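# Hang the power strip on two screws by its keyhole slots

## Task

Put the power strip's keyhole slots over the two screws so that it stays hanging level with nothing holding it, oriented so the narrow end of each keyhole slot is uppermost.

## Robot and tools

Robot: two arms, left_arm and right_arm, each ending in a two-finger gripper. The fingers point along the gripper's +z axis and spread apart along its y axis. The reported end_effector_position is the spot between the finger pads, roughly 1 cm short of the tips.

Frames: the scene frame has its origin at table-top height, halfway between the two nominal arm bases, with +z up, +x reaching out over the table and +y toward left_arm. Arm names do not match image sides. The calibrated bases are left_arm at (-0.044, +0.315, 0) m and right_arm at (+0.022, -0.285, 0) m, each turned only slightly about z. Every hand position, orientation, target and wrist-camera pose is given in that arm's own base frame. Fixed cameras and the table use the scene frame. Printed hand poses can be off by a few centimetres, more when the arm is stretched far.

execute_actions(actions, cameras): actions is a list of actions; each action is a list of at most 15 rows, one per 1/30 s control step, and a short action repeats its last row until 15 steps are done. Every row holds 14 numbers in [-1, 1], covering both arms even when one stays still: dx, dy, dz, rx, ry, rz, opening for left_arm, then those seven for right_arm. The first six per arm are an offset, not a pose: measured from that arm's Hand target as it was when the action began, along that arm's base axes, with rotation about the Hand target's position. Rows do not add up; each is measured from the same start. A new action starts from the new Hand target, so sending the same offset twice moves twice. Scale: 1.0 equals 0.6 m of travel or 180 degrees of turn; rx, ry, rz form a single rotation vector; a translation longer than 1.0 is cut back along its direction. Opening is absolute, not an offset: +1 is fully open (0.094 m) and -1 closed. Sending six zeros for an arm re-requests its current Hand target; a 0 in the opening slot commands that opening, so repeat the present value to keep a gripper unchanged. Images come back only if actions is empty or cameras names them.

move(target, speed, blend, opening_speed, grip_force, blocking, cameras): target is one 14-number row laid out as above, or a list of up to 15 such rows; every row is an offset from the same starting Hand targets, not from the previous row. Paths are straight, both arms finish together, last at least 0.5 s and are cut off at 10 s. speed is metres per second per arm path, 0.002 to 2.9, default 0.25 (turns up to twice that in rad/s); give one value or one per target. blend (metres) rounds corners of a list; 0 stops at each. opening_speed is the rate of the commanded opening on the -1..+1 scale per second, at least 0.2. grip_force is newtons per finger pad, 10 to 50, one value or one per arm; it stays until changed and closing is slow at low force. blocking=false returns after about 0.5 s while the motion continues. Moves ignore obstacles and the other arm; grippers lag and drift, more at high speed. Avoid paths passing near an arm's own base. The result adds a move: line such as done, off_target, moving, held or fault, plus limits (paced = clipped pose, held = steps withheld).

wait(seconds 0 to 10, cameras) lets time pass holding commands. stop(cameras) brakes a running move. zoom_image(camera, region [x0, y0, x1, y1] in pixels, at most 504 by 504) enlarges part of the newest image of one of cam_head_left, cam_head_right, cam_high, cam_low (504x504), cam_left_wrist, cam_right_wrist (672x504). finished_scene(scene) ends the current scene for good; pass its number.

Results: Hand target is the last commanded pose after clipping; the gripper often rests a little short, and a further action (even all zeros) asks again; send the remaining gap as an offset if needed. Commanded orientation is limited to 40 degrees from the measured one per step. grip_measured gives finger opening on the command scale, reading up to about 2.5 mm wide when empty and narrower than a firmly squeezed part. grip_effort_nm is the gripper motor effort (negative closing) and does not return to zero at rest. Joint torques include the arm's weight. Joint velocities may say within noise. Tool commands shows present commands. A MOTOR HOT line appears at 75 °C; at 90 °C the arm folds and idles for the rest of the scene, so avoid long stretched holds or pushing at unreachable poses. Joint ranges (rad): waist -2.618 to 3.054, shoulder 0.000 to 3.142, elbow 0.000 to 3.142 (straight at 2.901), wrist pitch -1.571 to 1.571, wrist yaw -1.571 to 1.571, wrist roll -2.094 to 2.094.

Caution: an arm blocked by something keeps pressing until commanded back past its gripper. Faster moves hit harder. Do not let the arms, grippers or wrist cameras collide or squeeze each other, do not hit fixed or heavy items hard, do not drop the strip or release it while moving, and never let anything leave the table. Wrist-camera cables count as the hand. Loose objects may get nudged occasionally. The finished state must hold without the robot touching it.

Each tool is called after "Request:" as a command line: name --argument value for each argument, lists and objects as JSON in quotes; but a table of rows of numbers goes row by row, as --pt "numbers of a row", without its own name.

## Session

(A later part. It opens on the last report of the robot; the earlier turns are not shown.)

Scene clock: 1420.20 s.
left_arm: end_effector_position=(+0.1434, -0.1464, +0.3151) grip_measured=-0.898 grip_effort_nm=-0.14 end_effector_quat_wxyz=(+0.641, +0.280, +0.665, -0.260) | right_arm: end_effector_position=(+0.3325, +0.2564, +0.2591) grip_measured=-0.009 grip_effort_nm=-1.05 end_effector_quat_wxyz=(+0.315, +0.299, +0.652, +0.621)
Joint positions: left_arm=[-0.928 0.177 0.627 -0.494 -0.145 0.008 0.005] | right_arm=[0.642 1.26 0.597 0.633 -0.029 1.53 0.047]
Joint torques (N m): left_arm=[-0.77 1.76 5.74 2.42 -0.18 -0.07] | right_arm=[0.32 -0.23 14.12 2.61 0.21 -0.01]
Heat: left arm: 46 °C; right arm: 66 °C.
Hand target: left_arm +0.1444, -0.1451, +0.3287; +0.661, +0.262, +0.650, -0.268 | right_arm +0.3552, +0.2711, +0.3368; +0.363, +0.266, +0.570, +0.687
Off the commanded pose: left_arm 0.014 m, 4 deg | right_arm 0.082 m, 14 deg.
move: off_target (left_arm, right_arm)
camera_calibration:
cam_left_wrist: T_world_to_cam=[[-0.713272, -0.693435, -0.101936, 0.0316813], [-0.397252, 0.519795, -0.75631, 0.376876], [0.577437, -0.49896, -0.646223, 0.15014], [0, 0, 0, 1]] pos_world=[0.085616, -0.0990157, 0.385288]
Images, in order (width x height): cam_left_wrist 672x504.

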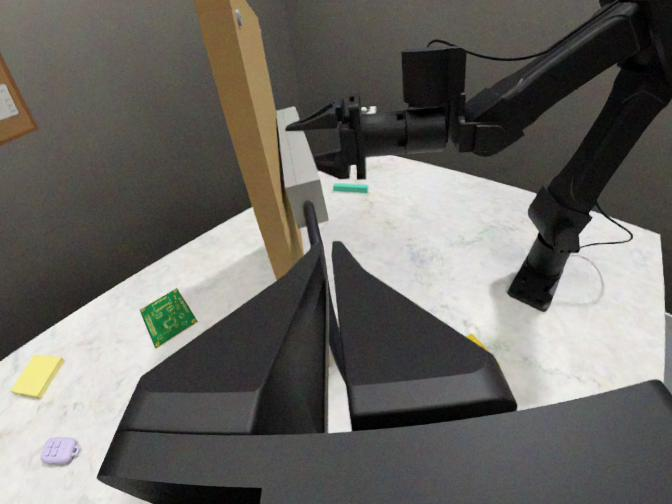

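Request:
move --target '[0,0,0,0,0,0,-0.9,0.006,0.01,0.004,0.018,0.024,-0.01,-0.8]' --speed 0.04 --cameras '["cam_high","cam_head_right","cam_left_wrist"]'

Request:
zoom_image --camera "cam_high" --region '[215, 150, 365, 270]'

Request:
zoom_image --camera "cam_left_wrist" --region '[240, 80, 360, 200]'

Scene clock: 1477.10 s.
left_arm: end_effector_position=(+0.1434, -0.1464, +0.3151) grip_measured=-0.898 grip_effort_nm=-0.14 end_effector_quat_wxyz=(+0.641, +0.280, +0.665, -0.260) | right_arm: end_effector_position=(+0.3330, +0.2566, +0.2601) grip_measured=-0.009 grip_effort_nm=-1.05 end_effector_quat_wxyz=(+0.333, +0.322, +0.641, +0.612)
Joint positions: left_arm=[-0.928 0.177 0.627 -0.494 -0.145 0.008 0.005] | right_arm=[0.689 1.263 0.602 0.633 0.083 1.54 0.047]
Joint torques (N m): left_arm=[-0.28 1.62 5.86 2.38 -0.08 -0.07] | right_arm=[0.31 -0.03 16.75 2.13 0.02 0.57]
Heat: left arm: 46 °C; right arm: 69 °C.
Hand target: left_arm +0.1440, -0.1445, +0.3285; +0.660, +0.263, +0.650, -0.270 (not the last commanded pose) | right_arm +0.3588, +0.2771, +0.3392; +0.345, +0.311, +0.560, +0.686
Off the commanded pose: left_arm 0.014 m, 4 deg | right_arm 0.086 m, 13 deg.
move: off_target (left_arm, right_arm)
camera_calibration:
cam_left_wrist: T_world_to_cam=[[-0.713272, -0.693435, -0.101936, 0.0316813], [-0.397252, 0.519795, -0.75631, 0.376876], [0.577437, -0.49896, -0.646223, 0.15014], [0, 0, 0, 1]] pos_world=[0.085616, -0.0990157, 0.385288]
Images, in order (width x height): cam_head_right 504x504, cam_high 504x504, cam_left_wrist 672x504.

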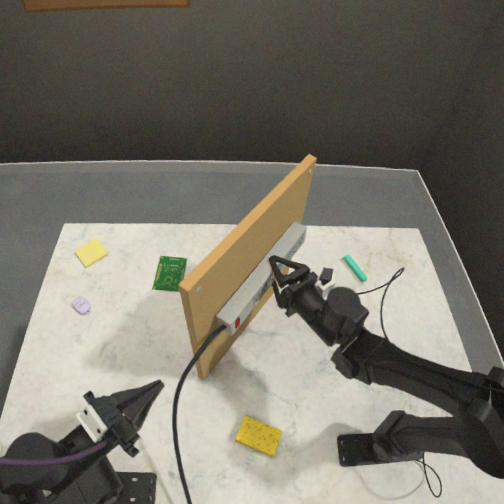

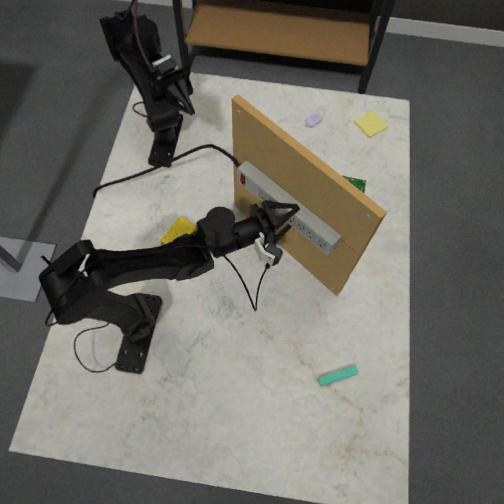

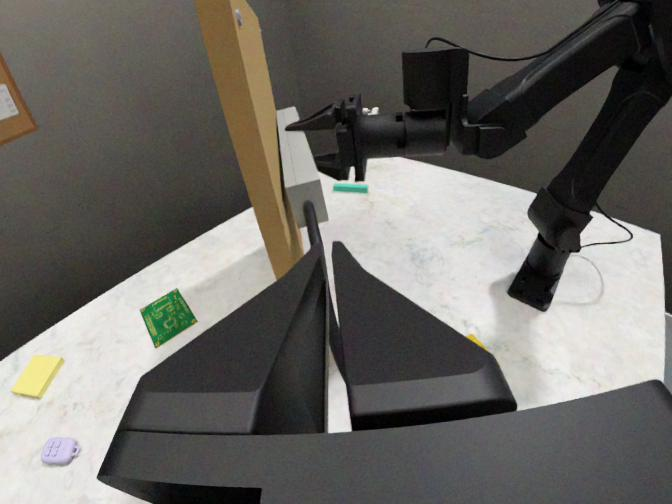

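Scaled by 3.360 from the camera's 504x504 image, which has a finer 720x720 frame.

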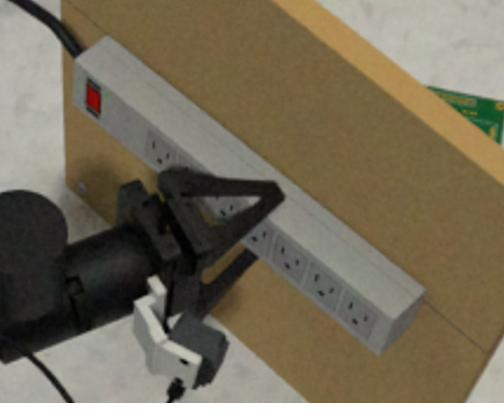

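Scaled by 4.200 from the camera's 672x504 image, which has a finer 960x720 frame.

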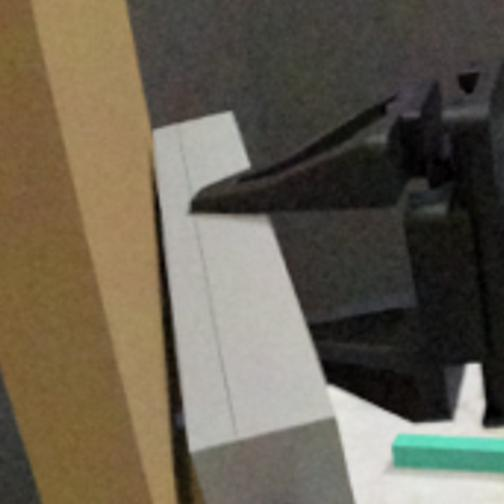

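Request:
move --target '[0,0,0,0,0,0,-0.9,-0.014,-0.02,-0.05,0.0,0.0,0.0,-0.8]' --speed 0.06 --cameras '["cam_right_wrist","cam_high","cam_left_wrist"]'

Request:
zoom_image --camera "cam_high" --region '[215, 150, 365, 270]'

Request:
zoom_image --camera "cam_left_wrist" --region '[240, 80, 360, 200]'

Scene clock: 1491.50 s.
left_arm: end_effector_position=(+0.1434, -0.1464, +0.3151) grip_measured=-0.898 grip_effort_nm=-0.14 end_effector_quat_wxyz=(+0.641, +0.280, +0.665, -0.260) | right_arm: end_effector_position=(+0.3332, +0.2567, +0.2602) grip_measured=-0.009 grip_effort_nm=-1.05 end_effector_quat_wxyz=(+0.333, +0.322, +0.640, +0.613)
Joint positions: left_arm=[-0.928 0.177 0.627 -0.494 -0.145 0.008 0.005] | right_arm=[0.689 1.264 0.602 0.636 0.083 1.54 0.047]
Joint torques (N m): left_arm=[-0.28 1.68 5.86 2.36 -0.08 -0.06] | right_arm=[-1.03 0.69 9.63 2.91 -0.11 0.56]
Heat: left arm: 47 °C; right arm: 67 °C.
Hand target: left_arm +0.1440, -0.1445, +0.3285; +0.660, +0.263, +0.650, -0.270 | right_arm +0.3504, +0.2651, +0.3092; +0.345, +0.311, +0.560, +0.686
Off the commanded pose: left_arm 0.014 m, 4 deg | right_arm 0.053 m, 13 deg.
move: off_target (left_arm, right_arm)
camera_calibration:
cam_left_wrist: T_world_to_cam=[[-0.713272, -0.693435, -0.101936, 0.0316813], [-0.397252, 0.519795, -0.75631, 0.376876], [0.577437, -0.49896, -0.646223, 0.15014], [0, 0, 0, 1]] pos_world=[0.085616, -0.0990157, 0.385288]
cam_right_wrist: T_world_to_cam=[[-0.0537991, 0.00990662, -0.998503, 0.273109], [-0.94625, 0.318871, 0.0541474, 0.226111], [0.31893, 0.947746, -0.00778082, -0.242163], [0, 0, 0, 1]] pos_world=[0.305883, 0.154703, 0.258572]
Images, in order (width x height): cam_high 504x504, cam_left_wrist 672x504, cam_right_wrist 672x504.

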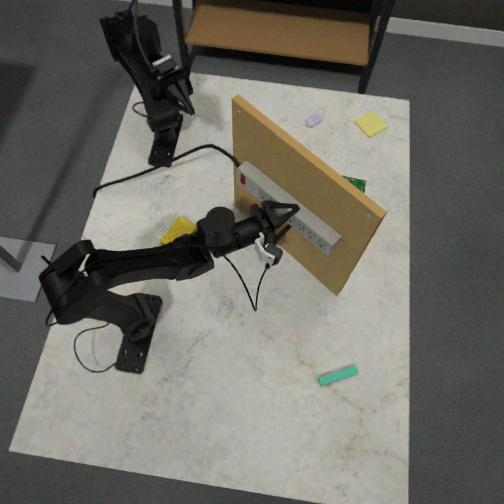

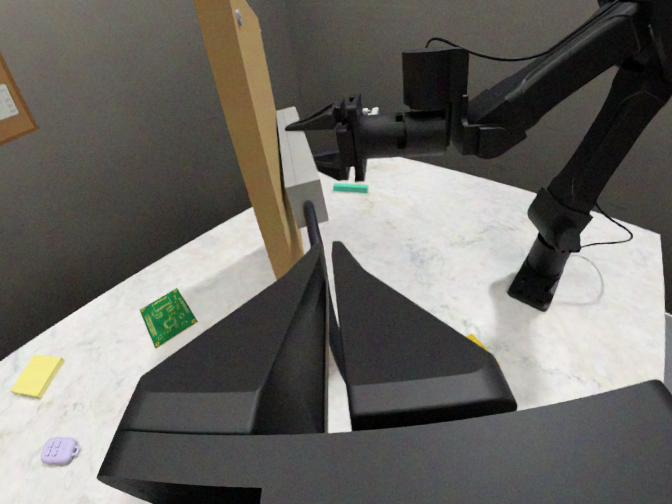

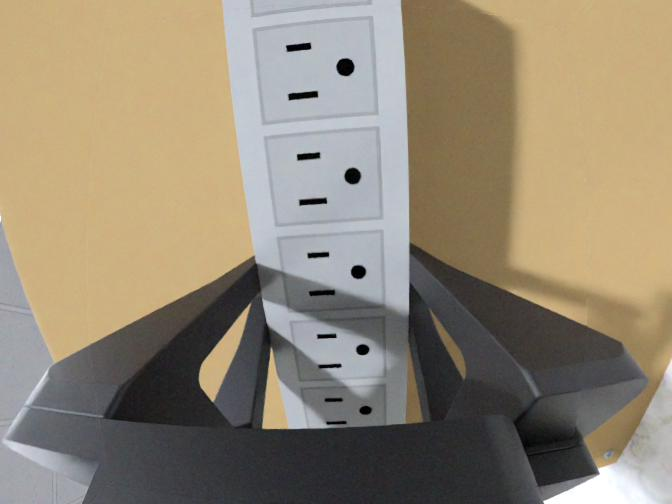

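Scaled by 3.360 from the camera's 504x504 image, which has a finer 720x720 frame.

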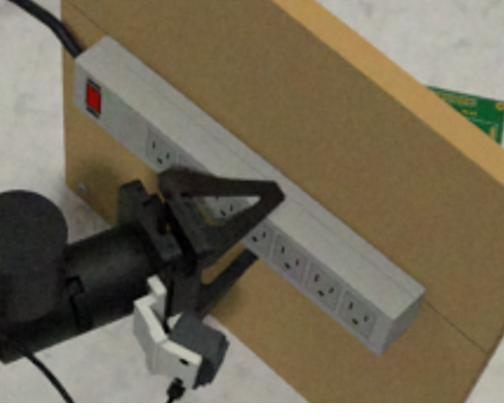

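Scaled by 4.200 from the camera's 672x504 image, which has a finer 960x720 frame.

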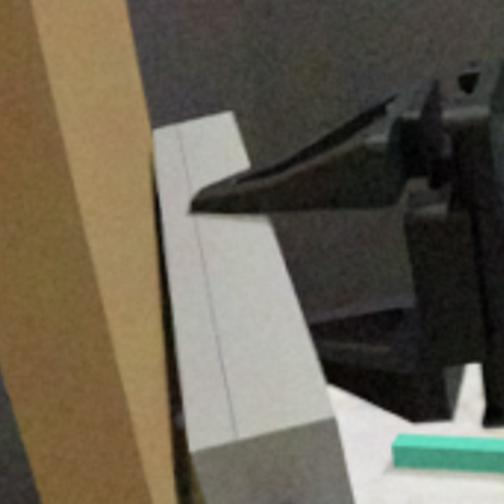

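Request:
move --target '[0,0,0,0,0,0,-0.9,-0.006,-0.01,-0.005,0.024,0.032,0.0,-0.8]' --speed 0.06 --cameras '["cam_high","cam_left_wrist"]'

Request:
zoom_image --camera "cam_high" --region '[215, 150, 365, 270]'

Request:
zoom_image --camera "cam_left_wrist" --region '[240, 80, 360, 200]'

Scene clock: 1511.10 s.
left_arm: end_effector_position=(+0.1434, -0.1464, +0.3151) grip_measured=-0.898 grip_effort_nm=-0.14 end_effector_quat_wxyz=(+0.641, +0.280, +0.665, -0.260) | right_arm: end_effector_position=(+0.3331, +0.2565, +0.2599) grip_measured=-0.009 grip_effort_nm=-1.05 end_effector_quat_wxyz=(+0.320, +0.334, +0.633, +0.620)
Joint positions: left_arm=[-0.928 0.177 0.627 -0.494 -0.145 0.008 0.005] | right_arm=[0.688 1.264 0.599 0.64 0.08 1.582 0.047]
Joint torques (N m): left_arm=[-0.29 1.63 5.89 2.37 -0.09 -0.06] | right_arm=[-0.88 -1.69 10.11 2.27 0.04 1.34]
Heat: left arm: 48 °C; right arm: 74 °C.
Hand target: left_arm +0.1440, -0.1445, +0.3285; +0.660, +0.263, +0.650, -0.270 | right_arm +0.3468, +0.2591, +0.3062; +0.304, +0.358, +0.550, +0.691
Off the commanded pose: left_arm 0.014 m, 4 deg | right_arm 0.048 m, 13 deg.
move: off_target (left_arm, right_arm)
camera_calibration:
cam_left_wrist: T_world_to_cam=[[-0.713272, -0.693435, -0.101936, 0.0316813], [-0.397252, 0.519795, -0.75631, 0.376876], [0.577437, -0.49896, -0.646223, 0.15014], [0, 0, 0, 1]] pos_world=[0.085616, -0.0990157, 0.385288]
Images, in order (width x height): cam_high 504x504, cam_left_wrist 672x504.

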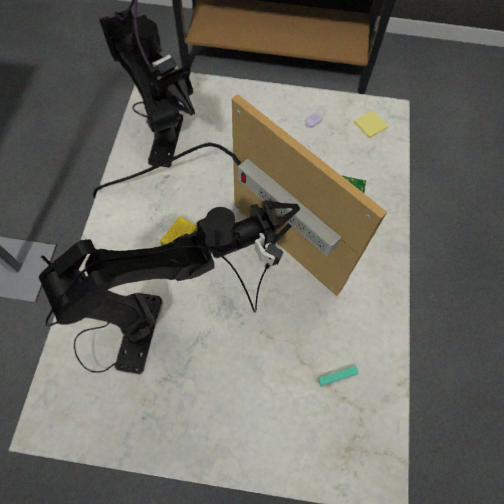

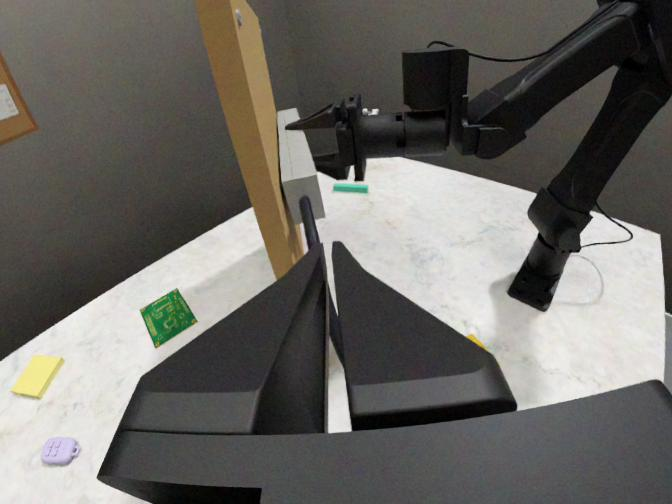

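Scaled by 3.360 from the camera's 504x504 image, which has a finer 720x720 frame.

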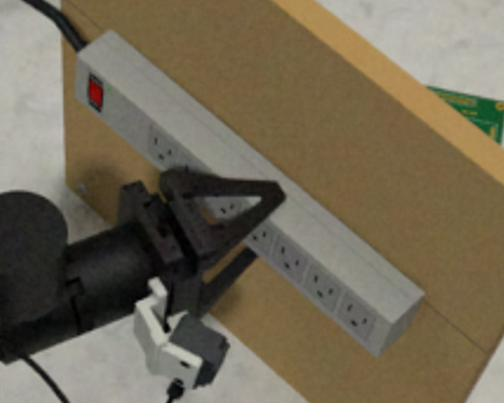

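Scaled by 4.200 from the camera's 672x504 image, which has a finer 960x720 frame.

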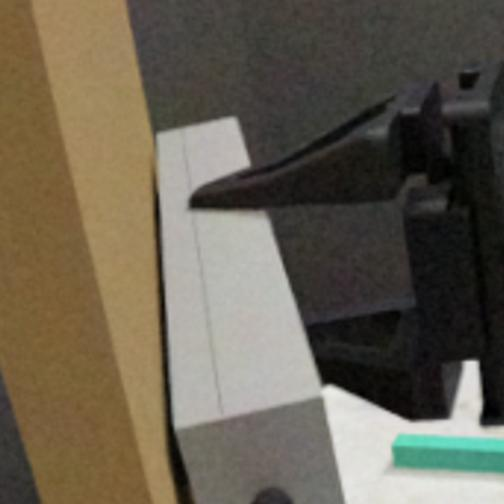

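Request:
move --target '[0,0,0,0,0,0,-0.9,0.002,0.0,-0.045,0.0,0.0,0.0,-0.8]' --speed 0.06 --cameras '["cam_high","cam_left_wrist"]'

Request:
zoom_image --camera "cam_high" --region '[215, 150, 365, 270]'

Request:
zoom_image --camera "cam_left_wrist" --region '[240, 80, 360, 200]'

Scene clock: 1524.60 s.
left_arm: end_effector_position=(+0.1434, -0.1464, +0.3151) grip_measured=-0.898 grip_effort_nm=-0.14 end_effector_quat_wxyz=(+0.641, +0.280, +0.665, -0.260) | right_arm: end_effector_position=(+0.3336, +0.2572, +0.2579) grip_measured=-0.009 grip_effort_nm=-1.05 end_effector_quat_wxyz=(+0.324, +0.329, +0.603, +0.650)
Joint positions: left_arm=[-0.928 0.177 0.627 -0.494 -0.145 0.008 0.005] | right_arm=[0.688 1.324 0.539 0.841 0.078 1.603 0.047]
Joint torques (N m): left_arm=[-0.32 1.63 5.86 2.39 -0.07 -0.07] | right_arm=[-0.81 0.16 9.4 1.79 0.08 1.11]
Heat: left arm: 48 °C; right arm: 72 °C.
Hand target: left_arm +0.1440, -0.1445, +0.3285; +0.660, +0.263, +0.650, -0.270 | right_arm +0.3480, +0.2591, +0.2792; +0.304, +0.358, +0.550, +0.691
Off the commanded pose: left_arm 0.014 m, 4 deg | right_arm 0.026 m, 9 deg.
move: off_target (left_arm, right_arm)
camera_calibration:
cam_left_wrist: T_world_to_cam=[[-0.713272, -0.693435, -0.101936, 0.0316813], [-0.397252, 0.519795, -0.75631, 0.376876], [0.577437, -0.49896, -0.646223, 0.15014], [0, 0, 0, 1]] pos_world=[0.085616, -0.0990157, 0.385288]
Images, in order (width x height): cam_high 504x504, cam_left_wrist 672x504.

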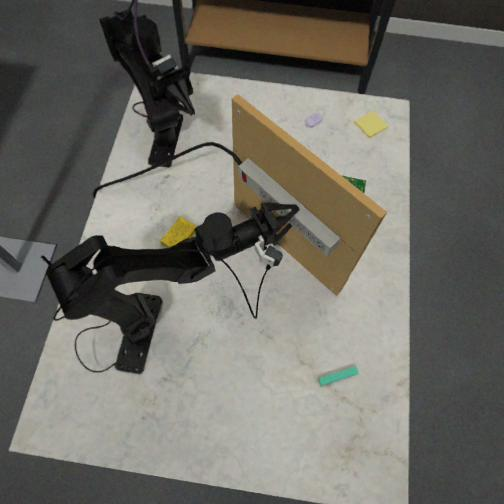

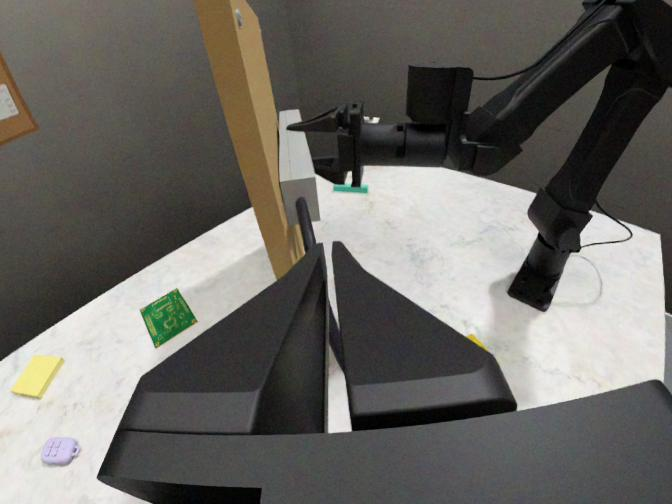

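Scaled by 3.360 from the camera's 504x504 image, which has a finer 720x720 frame.

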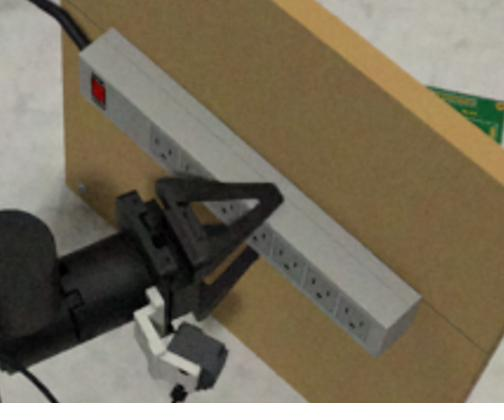

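Scaled by 4.200 from the camera's 672x504 image, which has a finer 960x720 frame.

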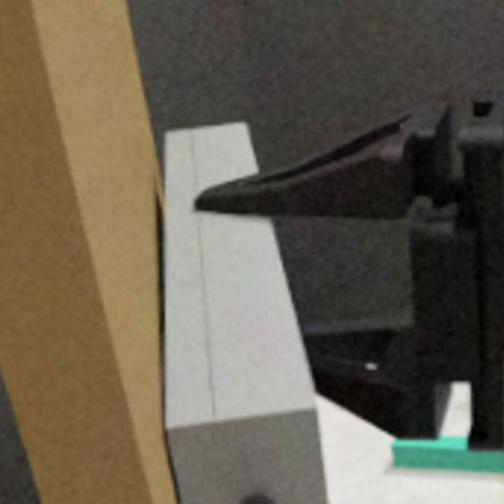

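Request:
move --target '[0,0,0,0,0,0,-0.9,0.01,0.014,0.015,-0.012,-0.008,0.025,-0.8]' --speed 0.06 --cameras '["cam_high","cam_left_wrist"]'

Request:
zoom_image --camera "cam_high" --region '[215, 150, 365, 270]'

Request:
zoom_image --camera "cam_left_wrist" --region '[240, 80, 360, 200]'

Scene clock: 1534.63 s.
left_arm: end_effector_position=(+0.1434, -0.1464, +0.3151) grip_measured=-0.898 grip_effort_nm=-0.14 end_effector_quat_wxyz=(+0.641, +0.280, +0.665, -0.260) | right_arm: end_effector_position=(+0.3334, +0.2580, +0.2579) grip_measured=-0.009 grip_effort_nm=-1.05 end_effector_quat_wxyz=(+0.306, +0.308, +0.614, +0.659)
Joint positions: left_arm=[-0.928 0.177 0.627 -0.494 -0.145 0.008 0.005] | right_arm=[0.645 1.324 0.539 0.841 -0.026 1.603 0.047]
Joint torques (N m): left_arm=[-0.28 1.62 5.86 2.36 -0.07 -0.06] | right_arm=[-1.06 0.7 12.85 1.52 -0.08 0.82]
Heat: left arm: 49 °C; right arm: 69 °C.
Hand target: left_arm +0.1440, -0.1445, +0.3285; +0.660, +0.263, +0.650, -0.270 | right_arm +0.3540, +0.2675, +0.2882; +0.290, +0.321, +0.573, +0.696
Off the commanded pose: left_arm 0.014 m, 4 deg | right_arm 0.038 m, 7 deg.
move: off_target (left_arm, right_arm)
camera_calibration:
cam_left_wrist: T_world_to_cam=[[-0.713272, -0.693435, -0.101936, 0.0316813], [-0.397252, 0.519795, -0.75631, 0.376876], [0.577437, -0.49896, -0.646223, 0.15014], [0, 0, 0, 1]] pos_world=[0.085616, -0.0990157, 0.385288]
Images, in order (width x height): cam_high 504x504, cam_left_wrist 672x504.

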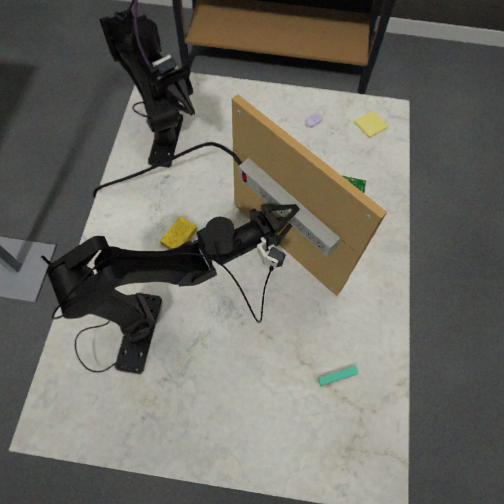

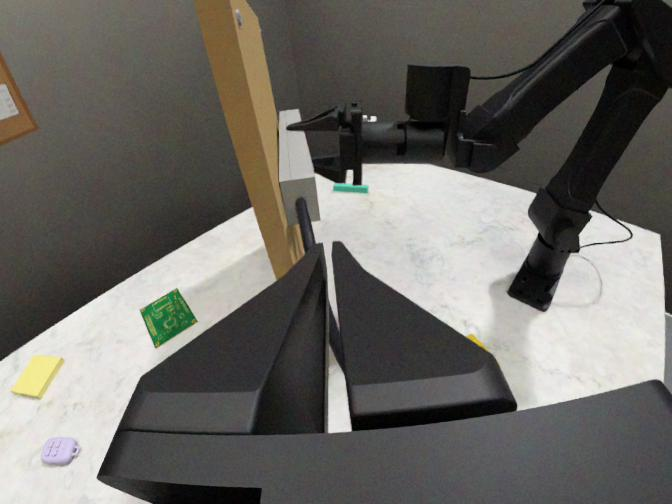

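Scaled by 3.360 from the camera's 504x504 image, which has a finer 720x720 frame.

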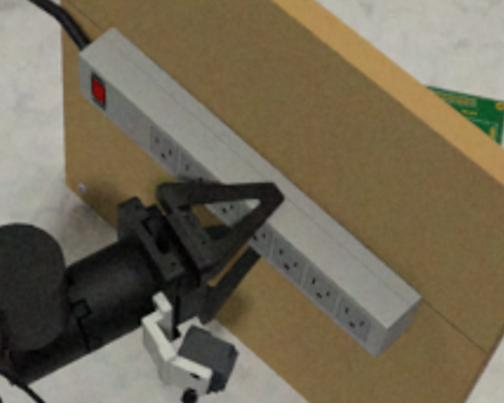

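Scaled by 4.200 from the camera's 672x504 image, which has a finer 960x720 frame.

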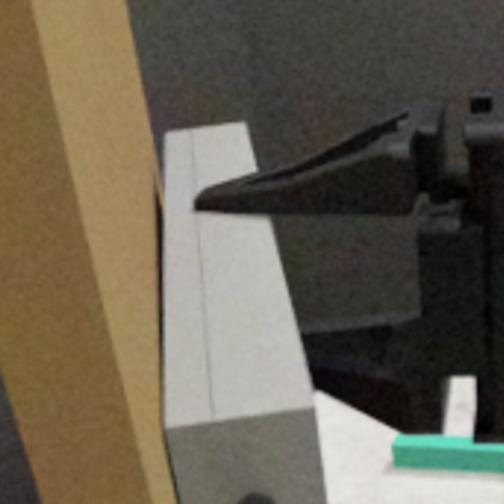

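Request:
move --target '[0,0,0,0,0,0,-0.9,0.004,0.006,0.012,-0.022,-0.029,0.008,-0.8]' --speed 0.06 --cameras '["cam_high","cam_left_wrist"]'

Request:
zoom_image --camera "cam_high" --region '[215, 150, 365, 270]'

Request:
zoom_image --camera "cam_left_wrist" --region '[240, 80, 360, 200]'

Scene clock: 1545.33 s.
left_arm: end_effector_position=(+0.1434, -0.1464, +0.3151) grip_measured=-0.898 grip_effort_nm=-0.14 end_effector_quat_wxyz=(+0.641, +0.280, +0.665, -0.260) | right_arm: end_effector_position=(+0.3337, +0.2581, +0.2578) grip_measured=-0.009 grip_effort_nm=-1.05 end_effector_quat_wxyz=(+0.297, +0.286, +0.623, +0.665)
Joint positions: left_arm=[-0.928 0.177 0.627 -0.494 -0.145 0.008 0.005] | right_arm=[0.608 1.332 0.539 0.854 -0.112 1.588 0.047]
Joint torques (N m): left_arm=[-0.25 1.62 5.9 2.38 -0.08 -0.07] | right_arm=[-0.42 1.32 13.59 1.7 0.07 0.01]
Heat: left arm: 49 °C; right arm: 66 °C.
Hand target: left_arm +0.1440, -0.1445, +0.3285; +0.660, +0.263, +0.650, -0.270 | right_arm +0.3564, +0.2711, +0.2954; +0.318, +0.272, +0.587, +0.693
Off the commanded pose: left_arm 0.014 m, 4 deg | right_arm 0.046 m, 6 deg.
move: off_target (left_arm, right_arm)
camera_calibration:
cam_left_wrist: T_world_to_cam=[[-0.713272, -0.693435, -0.101936, 0.0316813], [-0.397252, 0.519795, -0.75631, 0.376876], [0.577437, -0.49896, -0.646223, 0.15014], [0, 0, 0, 1]] pos_world=[0.085616, -0.0990157, 0.385288]
Images, in order (width x height): cam_high 504x504, cam_left_wrist 672x504.

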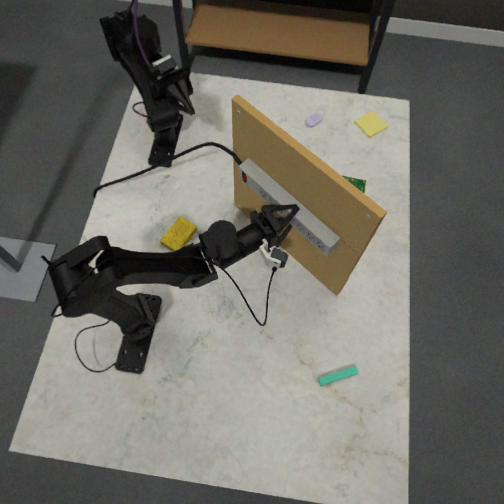

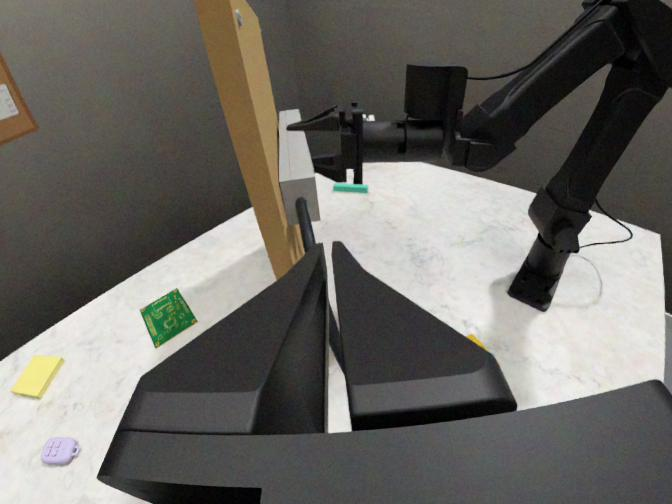

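Scaled by 3.360 from the camera's 504x504 image, which has a finer 720x720 frame.

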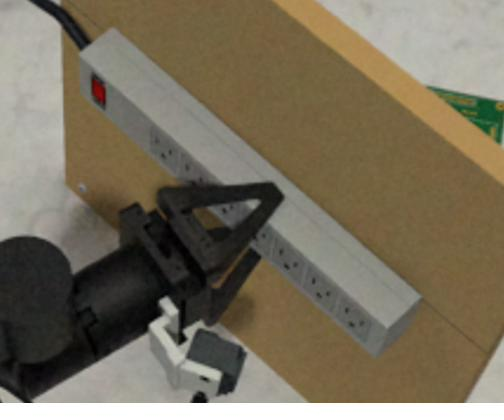

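Scaled by 4.200 from the camera's 672x504 image, which has a finer 960x720 frame.

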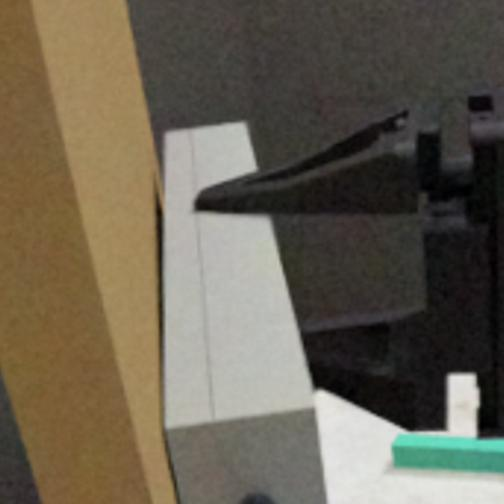

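Request:
move --target '[0,0,0,0,0,0,-0.9,-0.004,-0.006,0.002,-0.024,-0.032,0.0,-0.8]' --speed 0.06 --cameras '["cam_high","cam_left_wrist"]'

Request:
zoom_image --camera "cam_high" --region '[215, 150, 365, 270]'

Request:
zoom_image --camera "cam_left_wrist" --region '[240, 80, 360, 200]'

Scene clock: 1554.07 s.
left_arm: end_effector_position=(+0.1434, -0.1464, +0.3151) grip_measured=-0.898 grip_effort_nm=-0.14 end_effector_quat_wxyz=(+0.641, +0.280, +0.665, -0.260) | right_arm: end_effector_position=(+0.3333, +0.2584, +0.2582) grip_measured=-0.009 grip_effort_nm=-1.05 end_effector_quat_wxyz=(+0.294, +0.272, +0.628, +0.668)
Joint positions: left_arm=[-0.928 0.177 0.627 -0.494 -0.145 0.008 0.005] | right_arm=[0.59 1.336 0.539 0.863 -0.158 1.576 0.047]
Joint torques (N m): left_arm=[-0.24 1.63 5.87 2.38 -0.08 -0.08] | right_arm=[-0.25 0.62 12.36 1.91 0.18 -0.94]
Heat: left arm: 50 °C; right arm: 64 °C.
Hand target: left_arm +0.1440, -0.1445, +0.3285; +0.660, +0.263, +0.650, -0.270 | right_arm +0.3540, +0.2675, +0.2966; +0.357, +0.225, +0.596, +0.683
Off the commanded pose: left_arm 0.014 m, 4 deg | right_arm 0.045 m, 10 deg.
move: off_target (left_arm, right_arm)
camera_calibration:
cam_left_wrist: T_world_to_cam=[[-0.713272, -0.693435, -0.101936, 0.0316813], [-0.397252, 0.519795, -0.75631, 0.376876], [0.577437, -0.49896, -0.646223, 0.15014], [0, 0, 0, 1]] pos_world=[0.085616, -0.0990157, 0.385288]
Images, in order (width x height): cam_high 504x504, cam_left_wrist 672x504.

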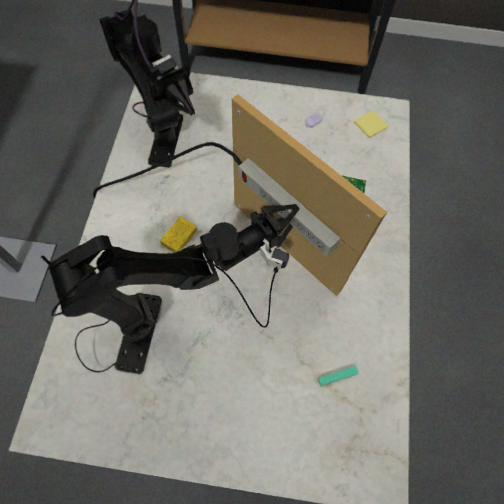

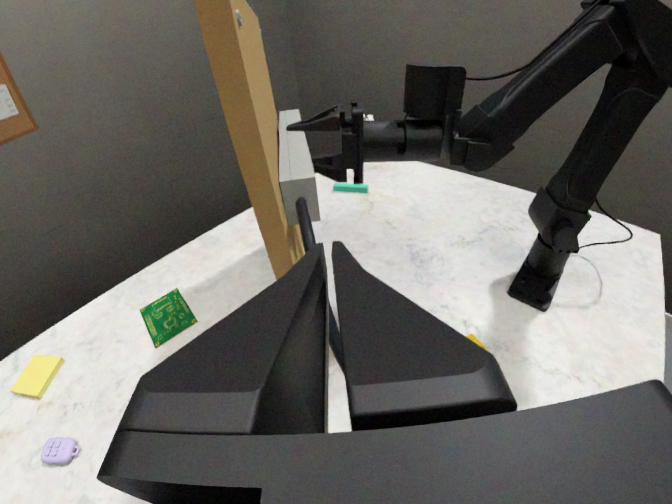

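Scaled by 3.360 from the camera's 504x504 image, which has a finer 720x720 frame.

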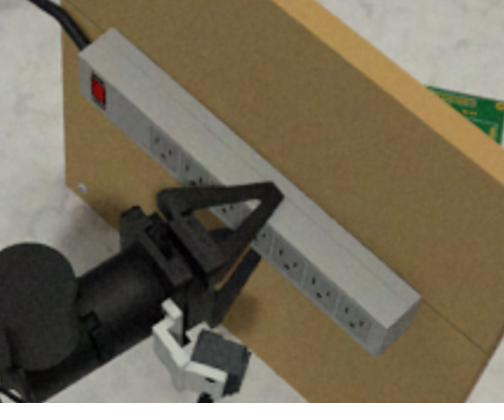

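Scaled by 4.200 from the camera's 672x504 image, which has a finer 960x720 frame.

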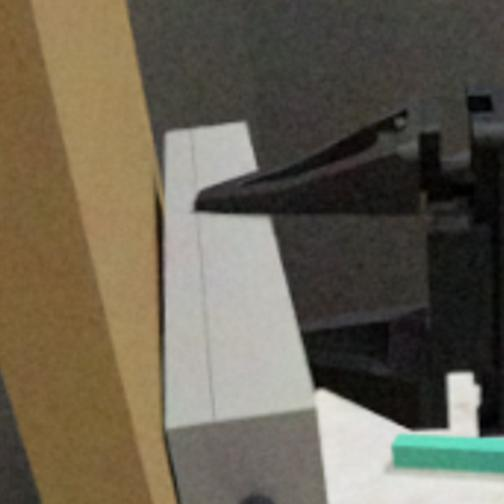

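Request:
move --target '[0,0,0,0,0,0,-0.9,-0.008,-0.011,0.002,-0.02,-0.027,0.0,-0.8]' --speed 0.06 --cameras '["cam_high","cam_left_wrist"]'

Request:
zoom_image --camera "cam_high" --region '[215, 150, 365, 270]'

Request:
zoom_image --camera "cam_left_wrist" --region '[240, 80, 360, 200]'

Scene clock: 1562.77 s.
left_arm: end_effector_position=(+0.1434, -0.1464, +0.3151) grip_measured=-0.898 grip_effort_nm=-0.14 end_effector_quat_wxyz=(+0.641, +0.280, +0.665, -0.260) | right_arm: end_effector_position=(+0.3330, +0.2581, +0.2576) grip_measured=-0.009 grip_effort_nm=-1.05 end_effector_quat_wxyz=(+0.293, +0.256, +0.634, +0.668)
Joint positions: left_arm=[-0.928 0.177 0.627 -0.494 -0.145 0.008 0.005] | right_arm=[0.571 1.339 0.539 0.866 -0.201 1.554 0.047]
Joint torques (N m): left_arm=[-0.31 1.62 5.86 2.37 -0.08 -0.07] | right_arm=[-0.5 -0.81 10.78 2 0.22 -1.63]
Heat: left arm: 50 °C; right arm: 65 °C.
Hand target: left_arm +0.1440, -0.1445, +0.3285; +0.660, +0.263, +0.650, -0.270 | right_arm +0.3492, +0.2609, +0.2978; +0.389, +0.184, +0.601, +0.673
Off the commanded pose: left_arm 0.014 m, 4 deg | right_arm 0.043 m, 14 deg.
move: off_target (left_arm, right_arm)
camera_calibration:
cam_left_wrist: T_world_to_cam=[[-0.713272, -0.693435, -0.101936, 0.0316813], [-0.397252, 0.519795, -0.75631, 0.376876], [0.577437, -0.49896, -0.646223, 0.15014], [0, 0, 0, 1]] pos_world=[0.085616, -0.0990157, 0.385288]
Images, in order (width x height): cam_high 504x504, cam_left_wrist 672x504.

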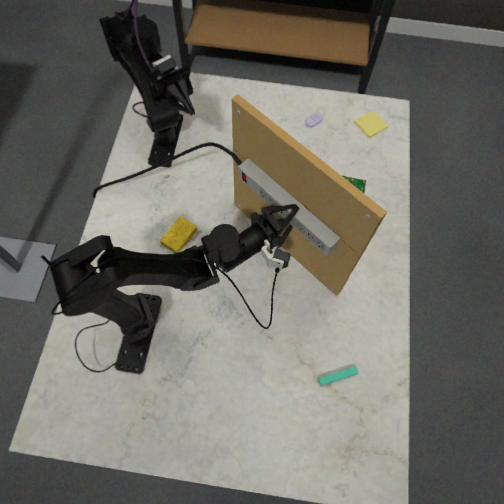

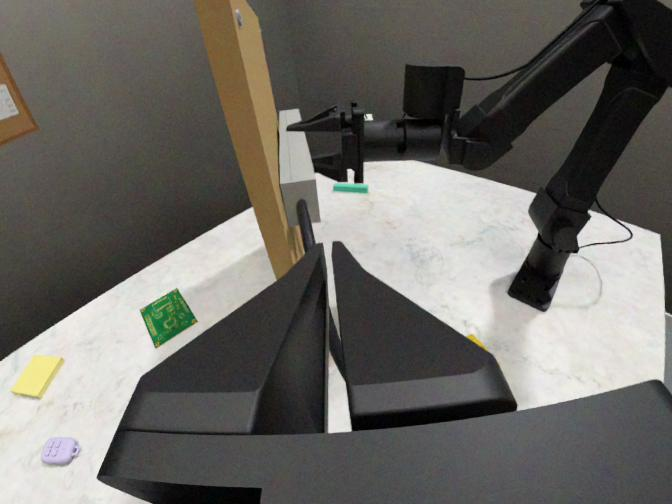

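Scaled by 3.360 from the camera's 504x504 image, which has a finer 720x720 frame.

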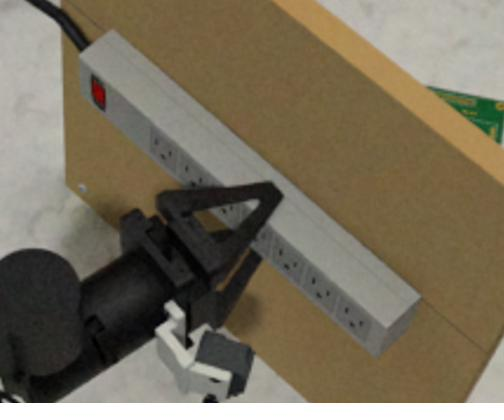

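Scaled by 4.200 from the camera's 672x504 image, which has a finer 960x720 frame.

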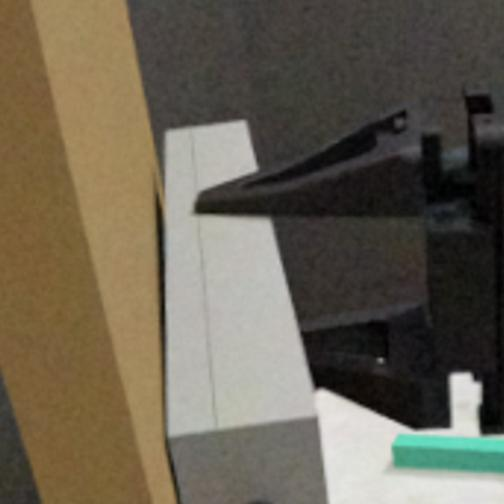

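Request:
move --target '[0,0,0,0,0,0,-0.9,0.004,0.007,0.03,-0.004,-0.006,0.03,-0.8]' --speed 0.06 --cameras '["cam_high","cam_left_wrist"]'

Request:
zoom_image --camera "cam_high" --region '[215, 150, 365, 270]'

Request:
zoom_image --camera "cam_left_wrist" --region '[240, 80, 360, 200]'

Scene clock: 1574.83 s.
left_arm: end_effector_position=(+0.1434, -0.1464, +0.3151) grip_measured=-0.898 grip_effort_nm=-0.14 end_effector_quat_wxyz=(+0.641, +0.280, +0.665, -0.260) | right_arm: end_effector_position=(+0.3322, +0.2585, +0.2580) grip_measured=-0.009 grip_effort_nm=-1.05 end_effector_quat_wxyz=(+0.270, +0.224, +0.647, +0.677)
Joint positions: left_arm=[-0.928 0.177 0.627 -0.494 -0.145 0.008 0.005] | right_arm=[0.515 1.353 0.553 0.866 -0.342 1.546 0.047]
Joint torques (N m): left_arm=[-0.31 1.62 5.87 2.38 -0.1 -0.06] | right_arm=[-0.42 -2.55 13.74 1.7 0.2 -1.44]
Heat: left arm: 50 °C; right arm: 65 °C.
Hand target: left_arm +0.1440, -0.1445, +0.3285; +0.660, +0.263, +0.650, -0.270 | right_arm +0.3516, +0.2651, +0.3158; +0.364, +0.147, +0.610, +0.689
Off the commanded pose: left_arm 0.014 m, 4 deg | right_arm 0.061 m, 15 deg.
move: off_target (left_arm, right_arm)
camera_calibration:
cam_left_wrist: T_world_to_cam=[[-0.713272, -0.693435, -0.101936, 0.0316813], [-0.397252, 0.519795, -0.75631, 0.376876], [0.577437, -0.49896, -0.646223, 0.15014], [0, 0, 0, 1]] pos_world=[0.085616, -0.0990157, 0.385288]
Images, in order (width x height): cam_high 504x504, cam_left_wrist 672x504.

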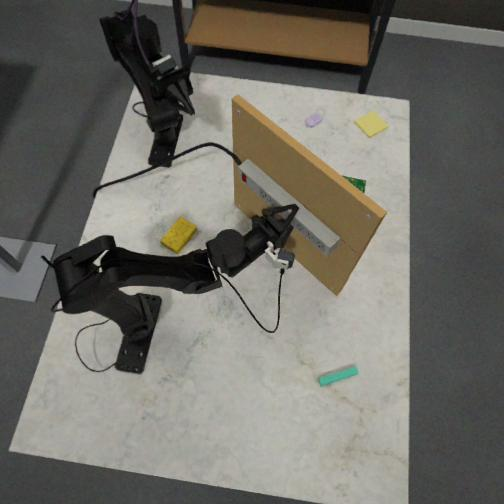

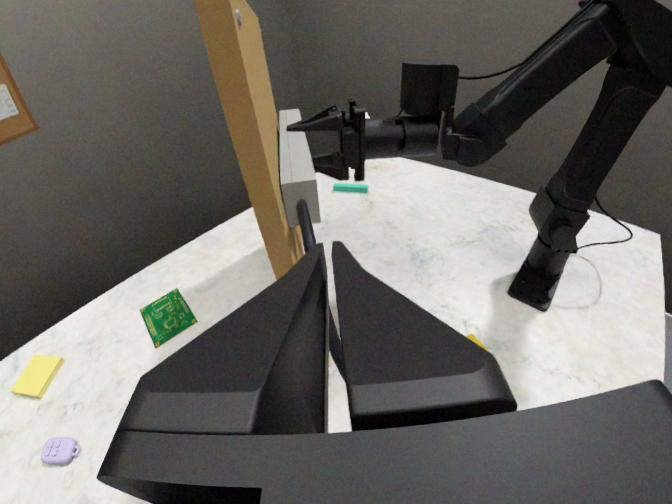

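Scaled by 3.360 from the camera's 504x504 image, which has a finer 720x720 frame.

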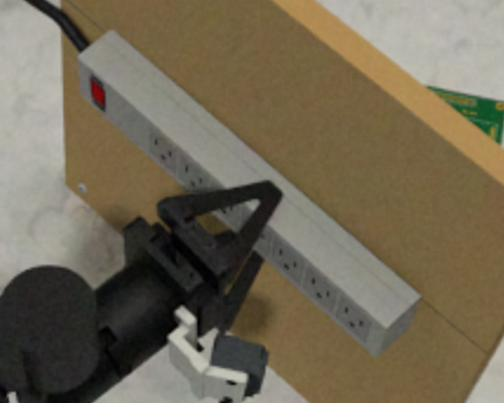

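Scaled by 4.200 from the camera's 672x504 image, which has a finer 960x720 frame.

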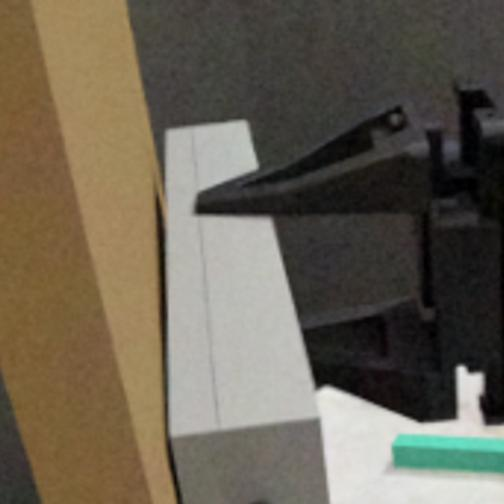

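Request:
move --target '[0,0,0,0,0,0,-0.9,-0.006,-0.007,-0.06,0.012,0.016,-0.025,-0.8]' --speed 0.06 --cameras '["cam_high","cam_left_wrist"]'

Request:
zoom_image --camera "cam_high" --region '[215, 150, 365, 270]'

Request:
zoom_image --camera "cam_left_wrist" --region '[240, 80, 360, 200]'

Scene clock: 1590.13 s.
left_arm: end_effector_position=(+0.1434, -0.1464, +0.3151) grip_measured=-0.898 grip_effort_nm=-0.14 end_effector_quat_wxyz=(+0.641, +0.280, +0.665, -0.260) | right_arm: end_effector_position=(+0.3328, +0.2580, +0.2565) grip_measured=-0.009 grip_effort_nm=-1.05 end_effector_quat_wxyz=(+0.285, +0.229, +0.628, +0.687)
Joint positions: left_arm=[-0.928 0.177 0.627 -0.494 -0.145 0.008 0.005] | right_arm=[0.533 1.39 0.519 0.982 -0.293 1.56 0.047]
Joint torques (N m): left_arm=[-0.29 1.62 5.89 2.37 -0.07 -0.07] | right_arm=[1.65 -0.76 9.07 1.77 0.8 -1.26]
Heat: left arm: 51 °C; right arm: 64 °C.
Hand target: left_arm +0.1440, -0.1445, +0.3285; +0.660, +0.263, +0.650, -0.270 | right_arm +0.3480, +0.2609, +0.2798; +0.372, +0.195, +0.599, +0.681
Off the commanded pose: left_arm 0.014 m, 4 deg | right_arm 0.028 m, 11 deg.
move: off_target (left_arm, right_arm)
camera_calibration:
cam_left_wrist: T_world_to_cam=[[-0.713272, -0.693435, -0.101936, 0.0316813], [-0.397252, 0.519795, -0.75631, 0.376876], [0.577437, -0.49896, -0.646223, 0.15014], [0, 0, 0, 1]] pos_world=[0.085616, -0.0990157, 0.385288]
Images, in order (width x height): cam_high 504x504, cam_left_wrist 672x504.

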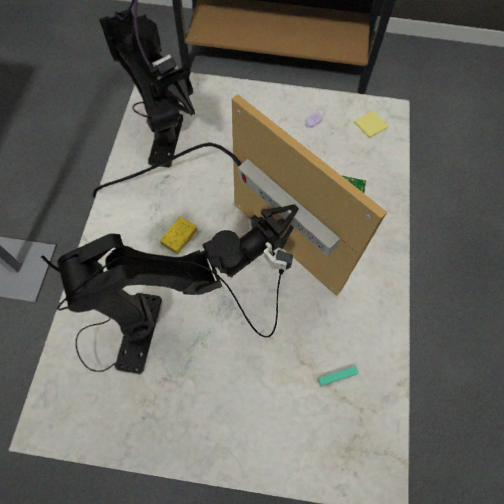

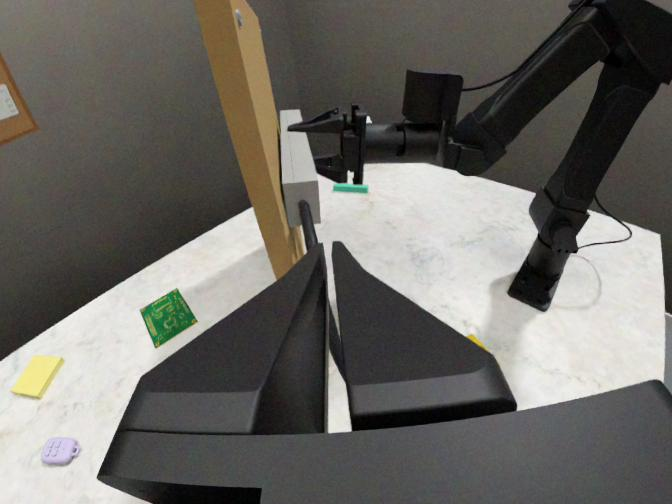

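Scaled by 3.360 from the camera's 504x504 image, which has a finer 720x720 frame.

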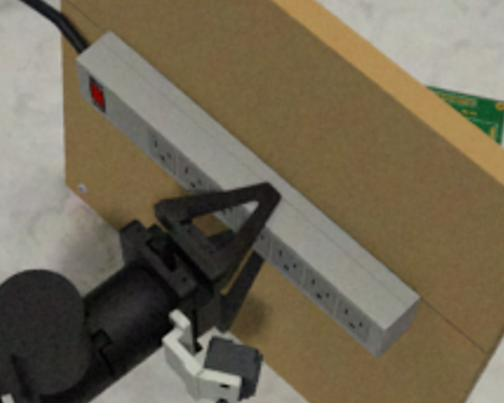

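Scaled by 4.200 from the camera's 672x504 image, which has a finer 960x720 frame.

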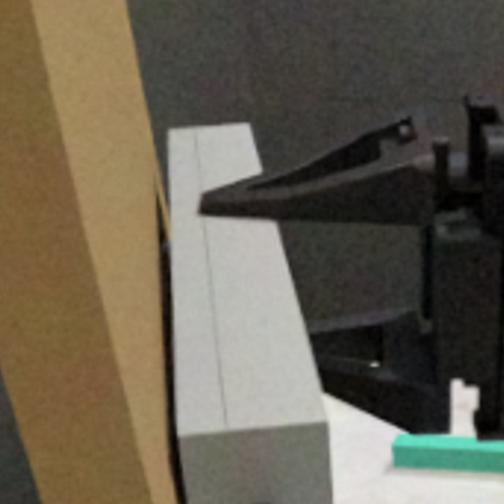

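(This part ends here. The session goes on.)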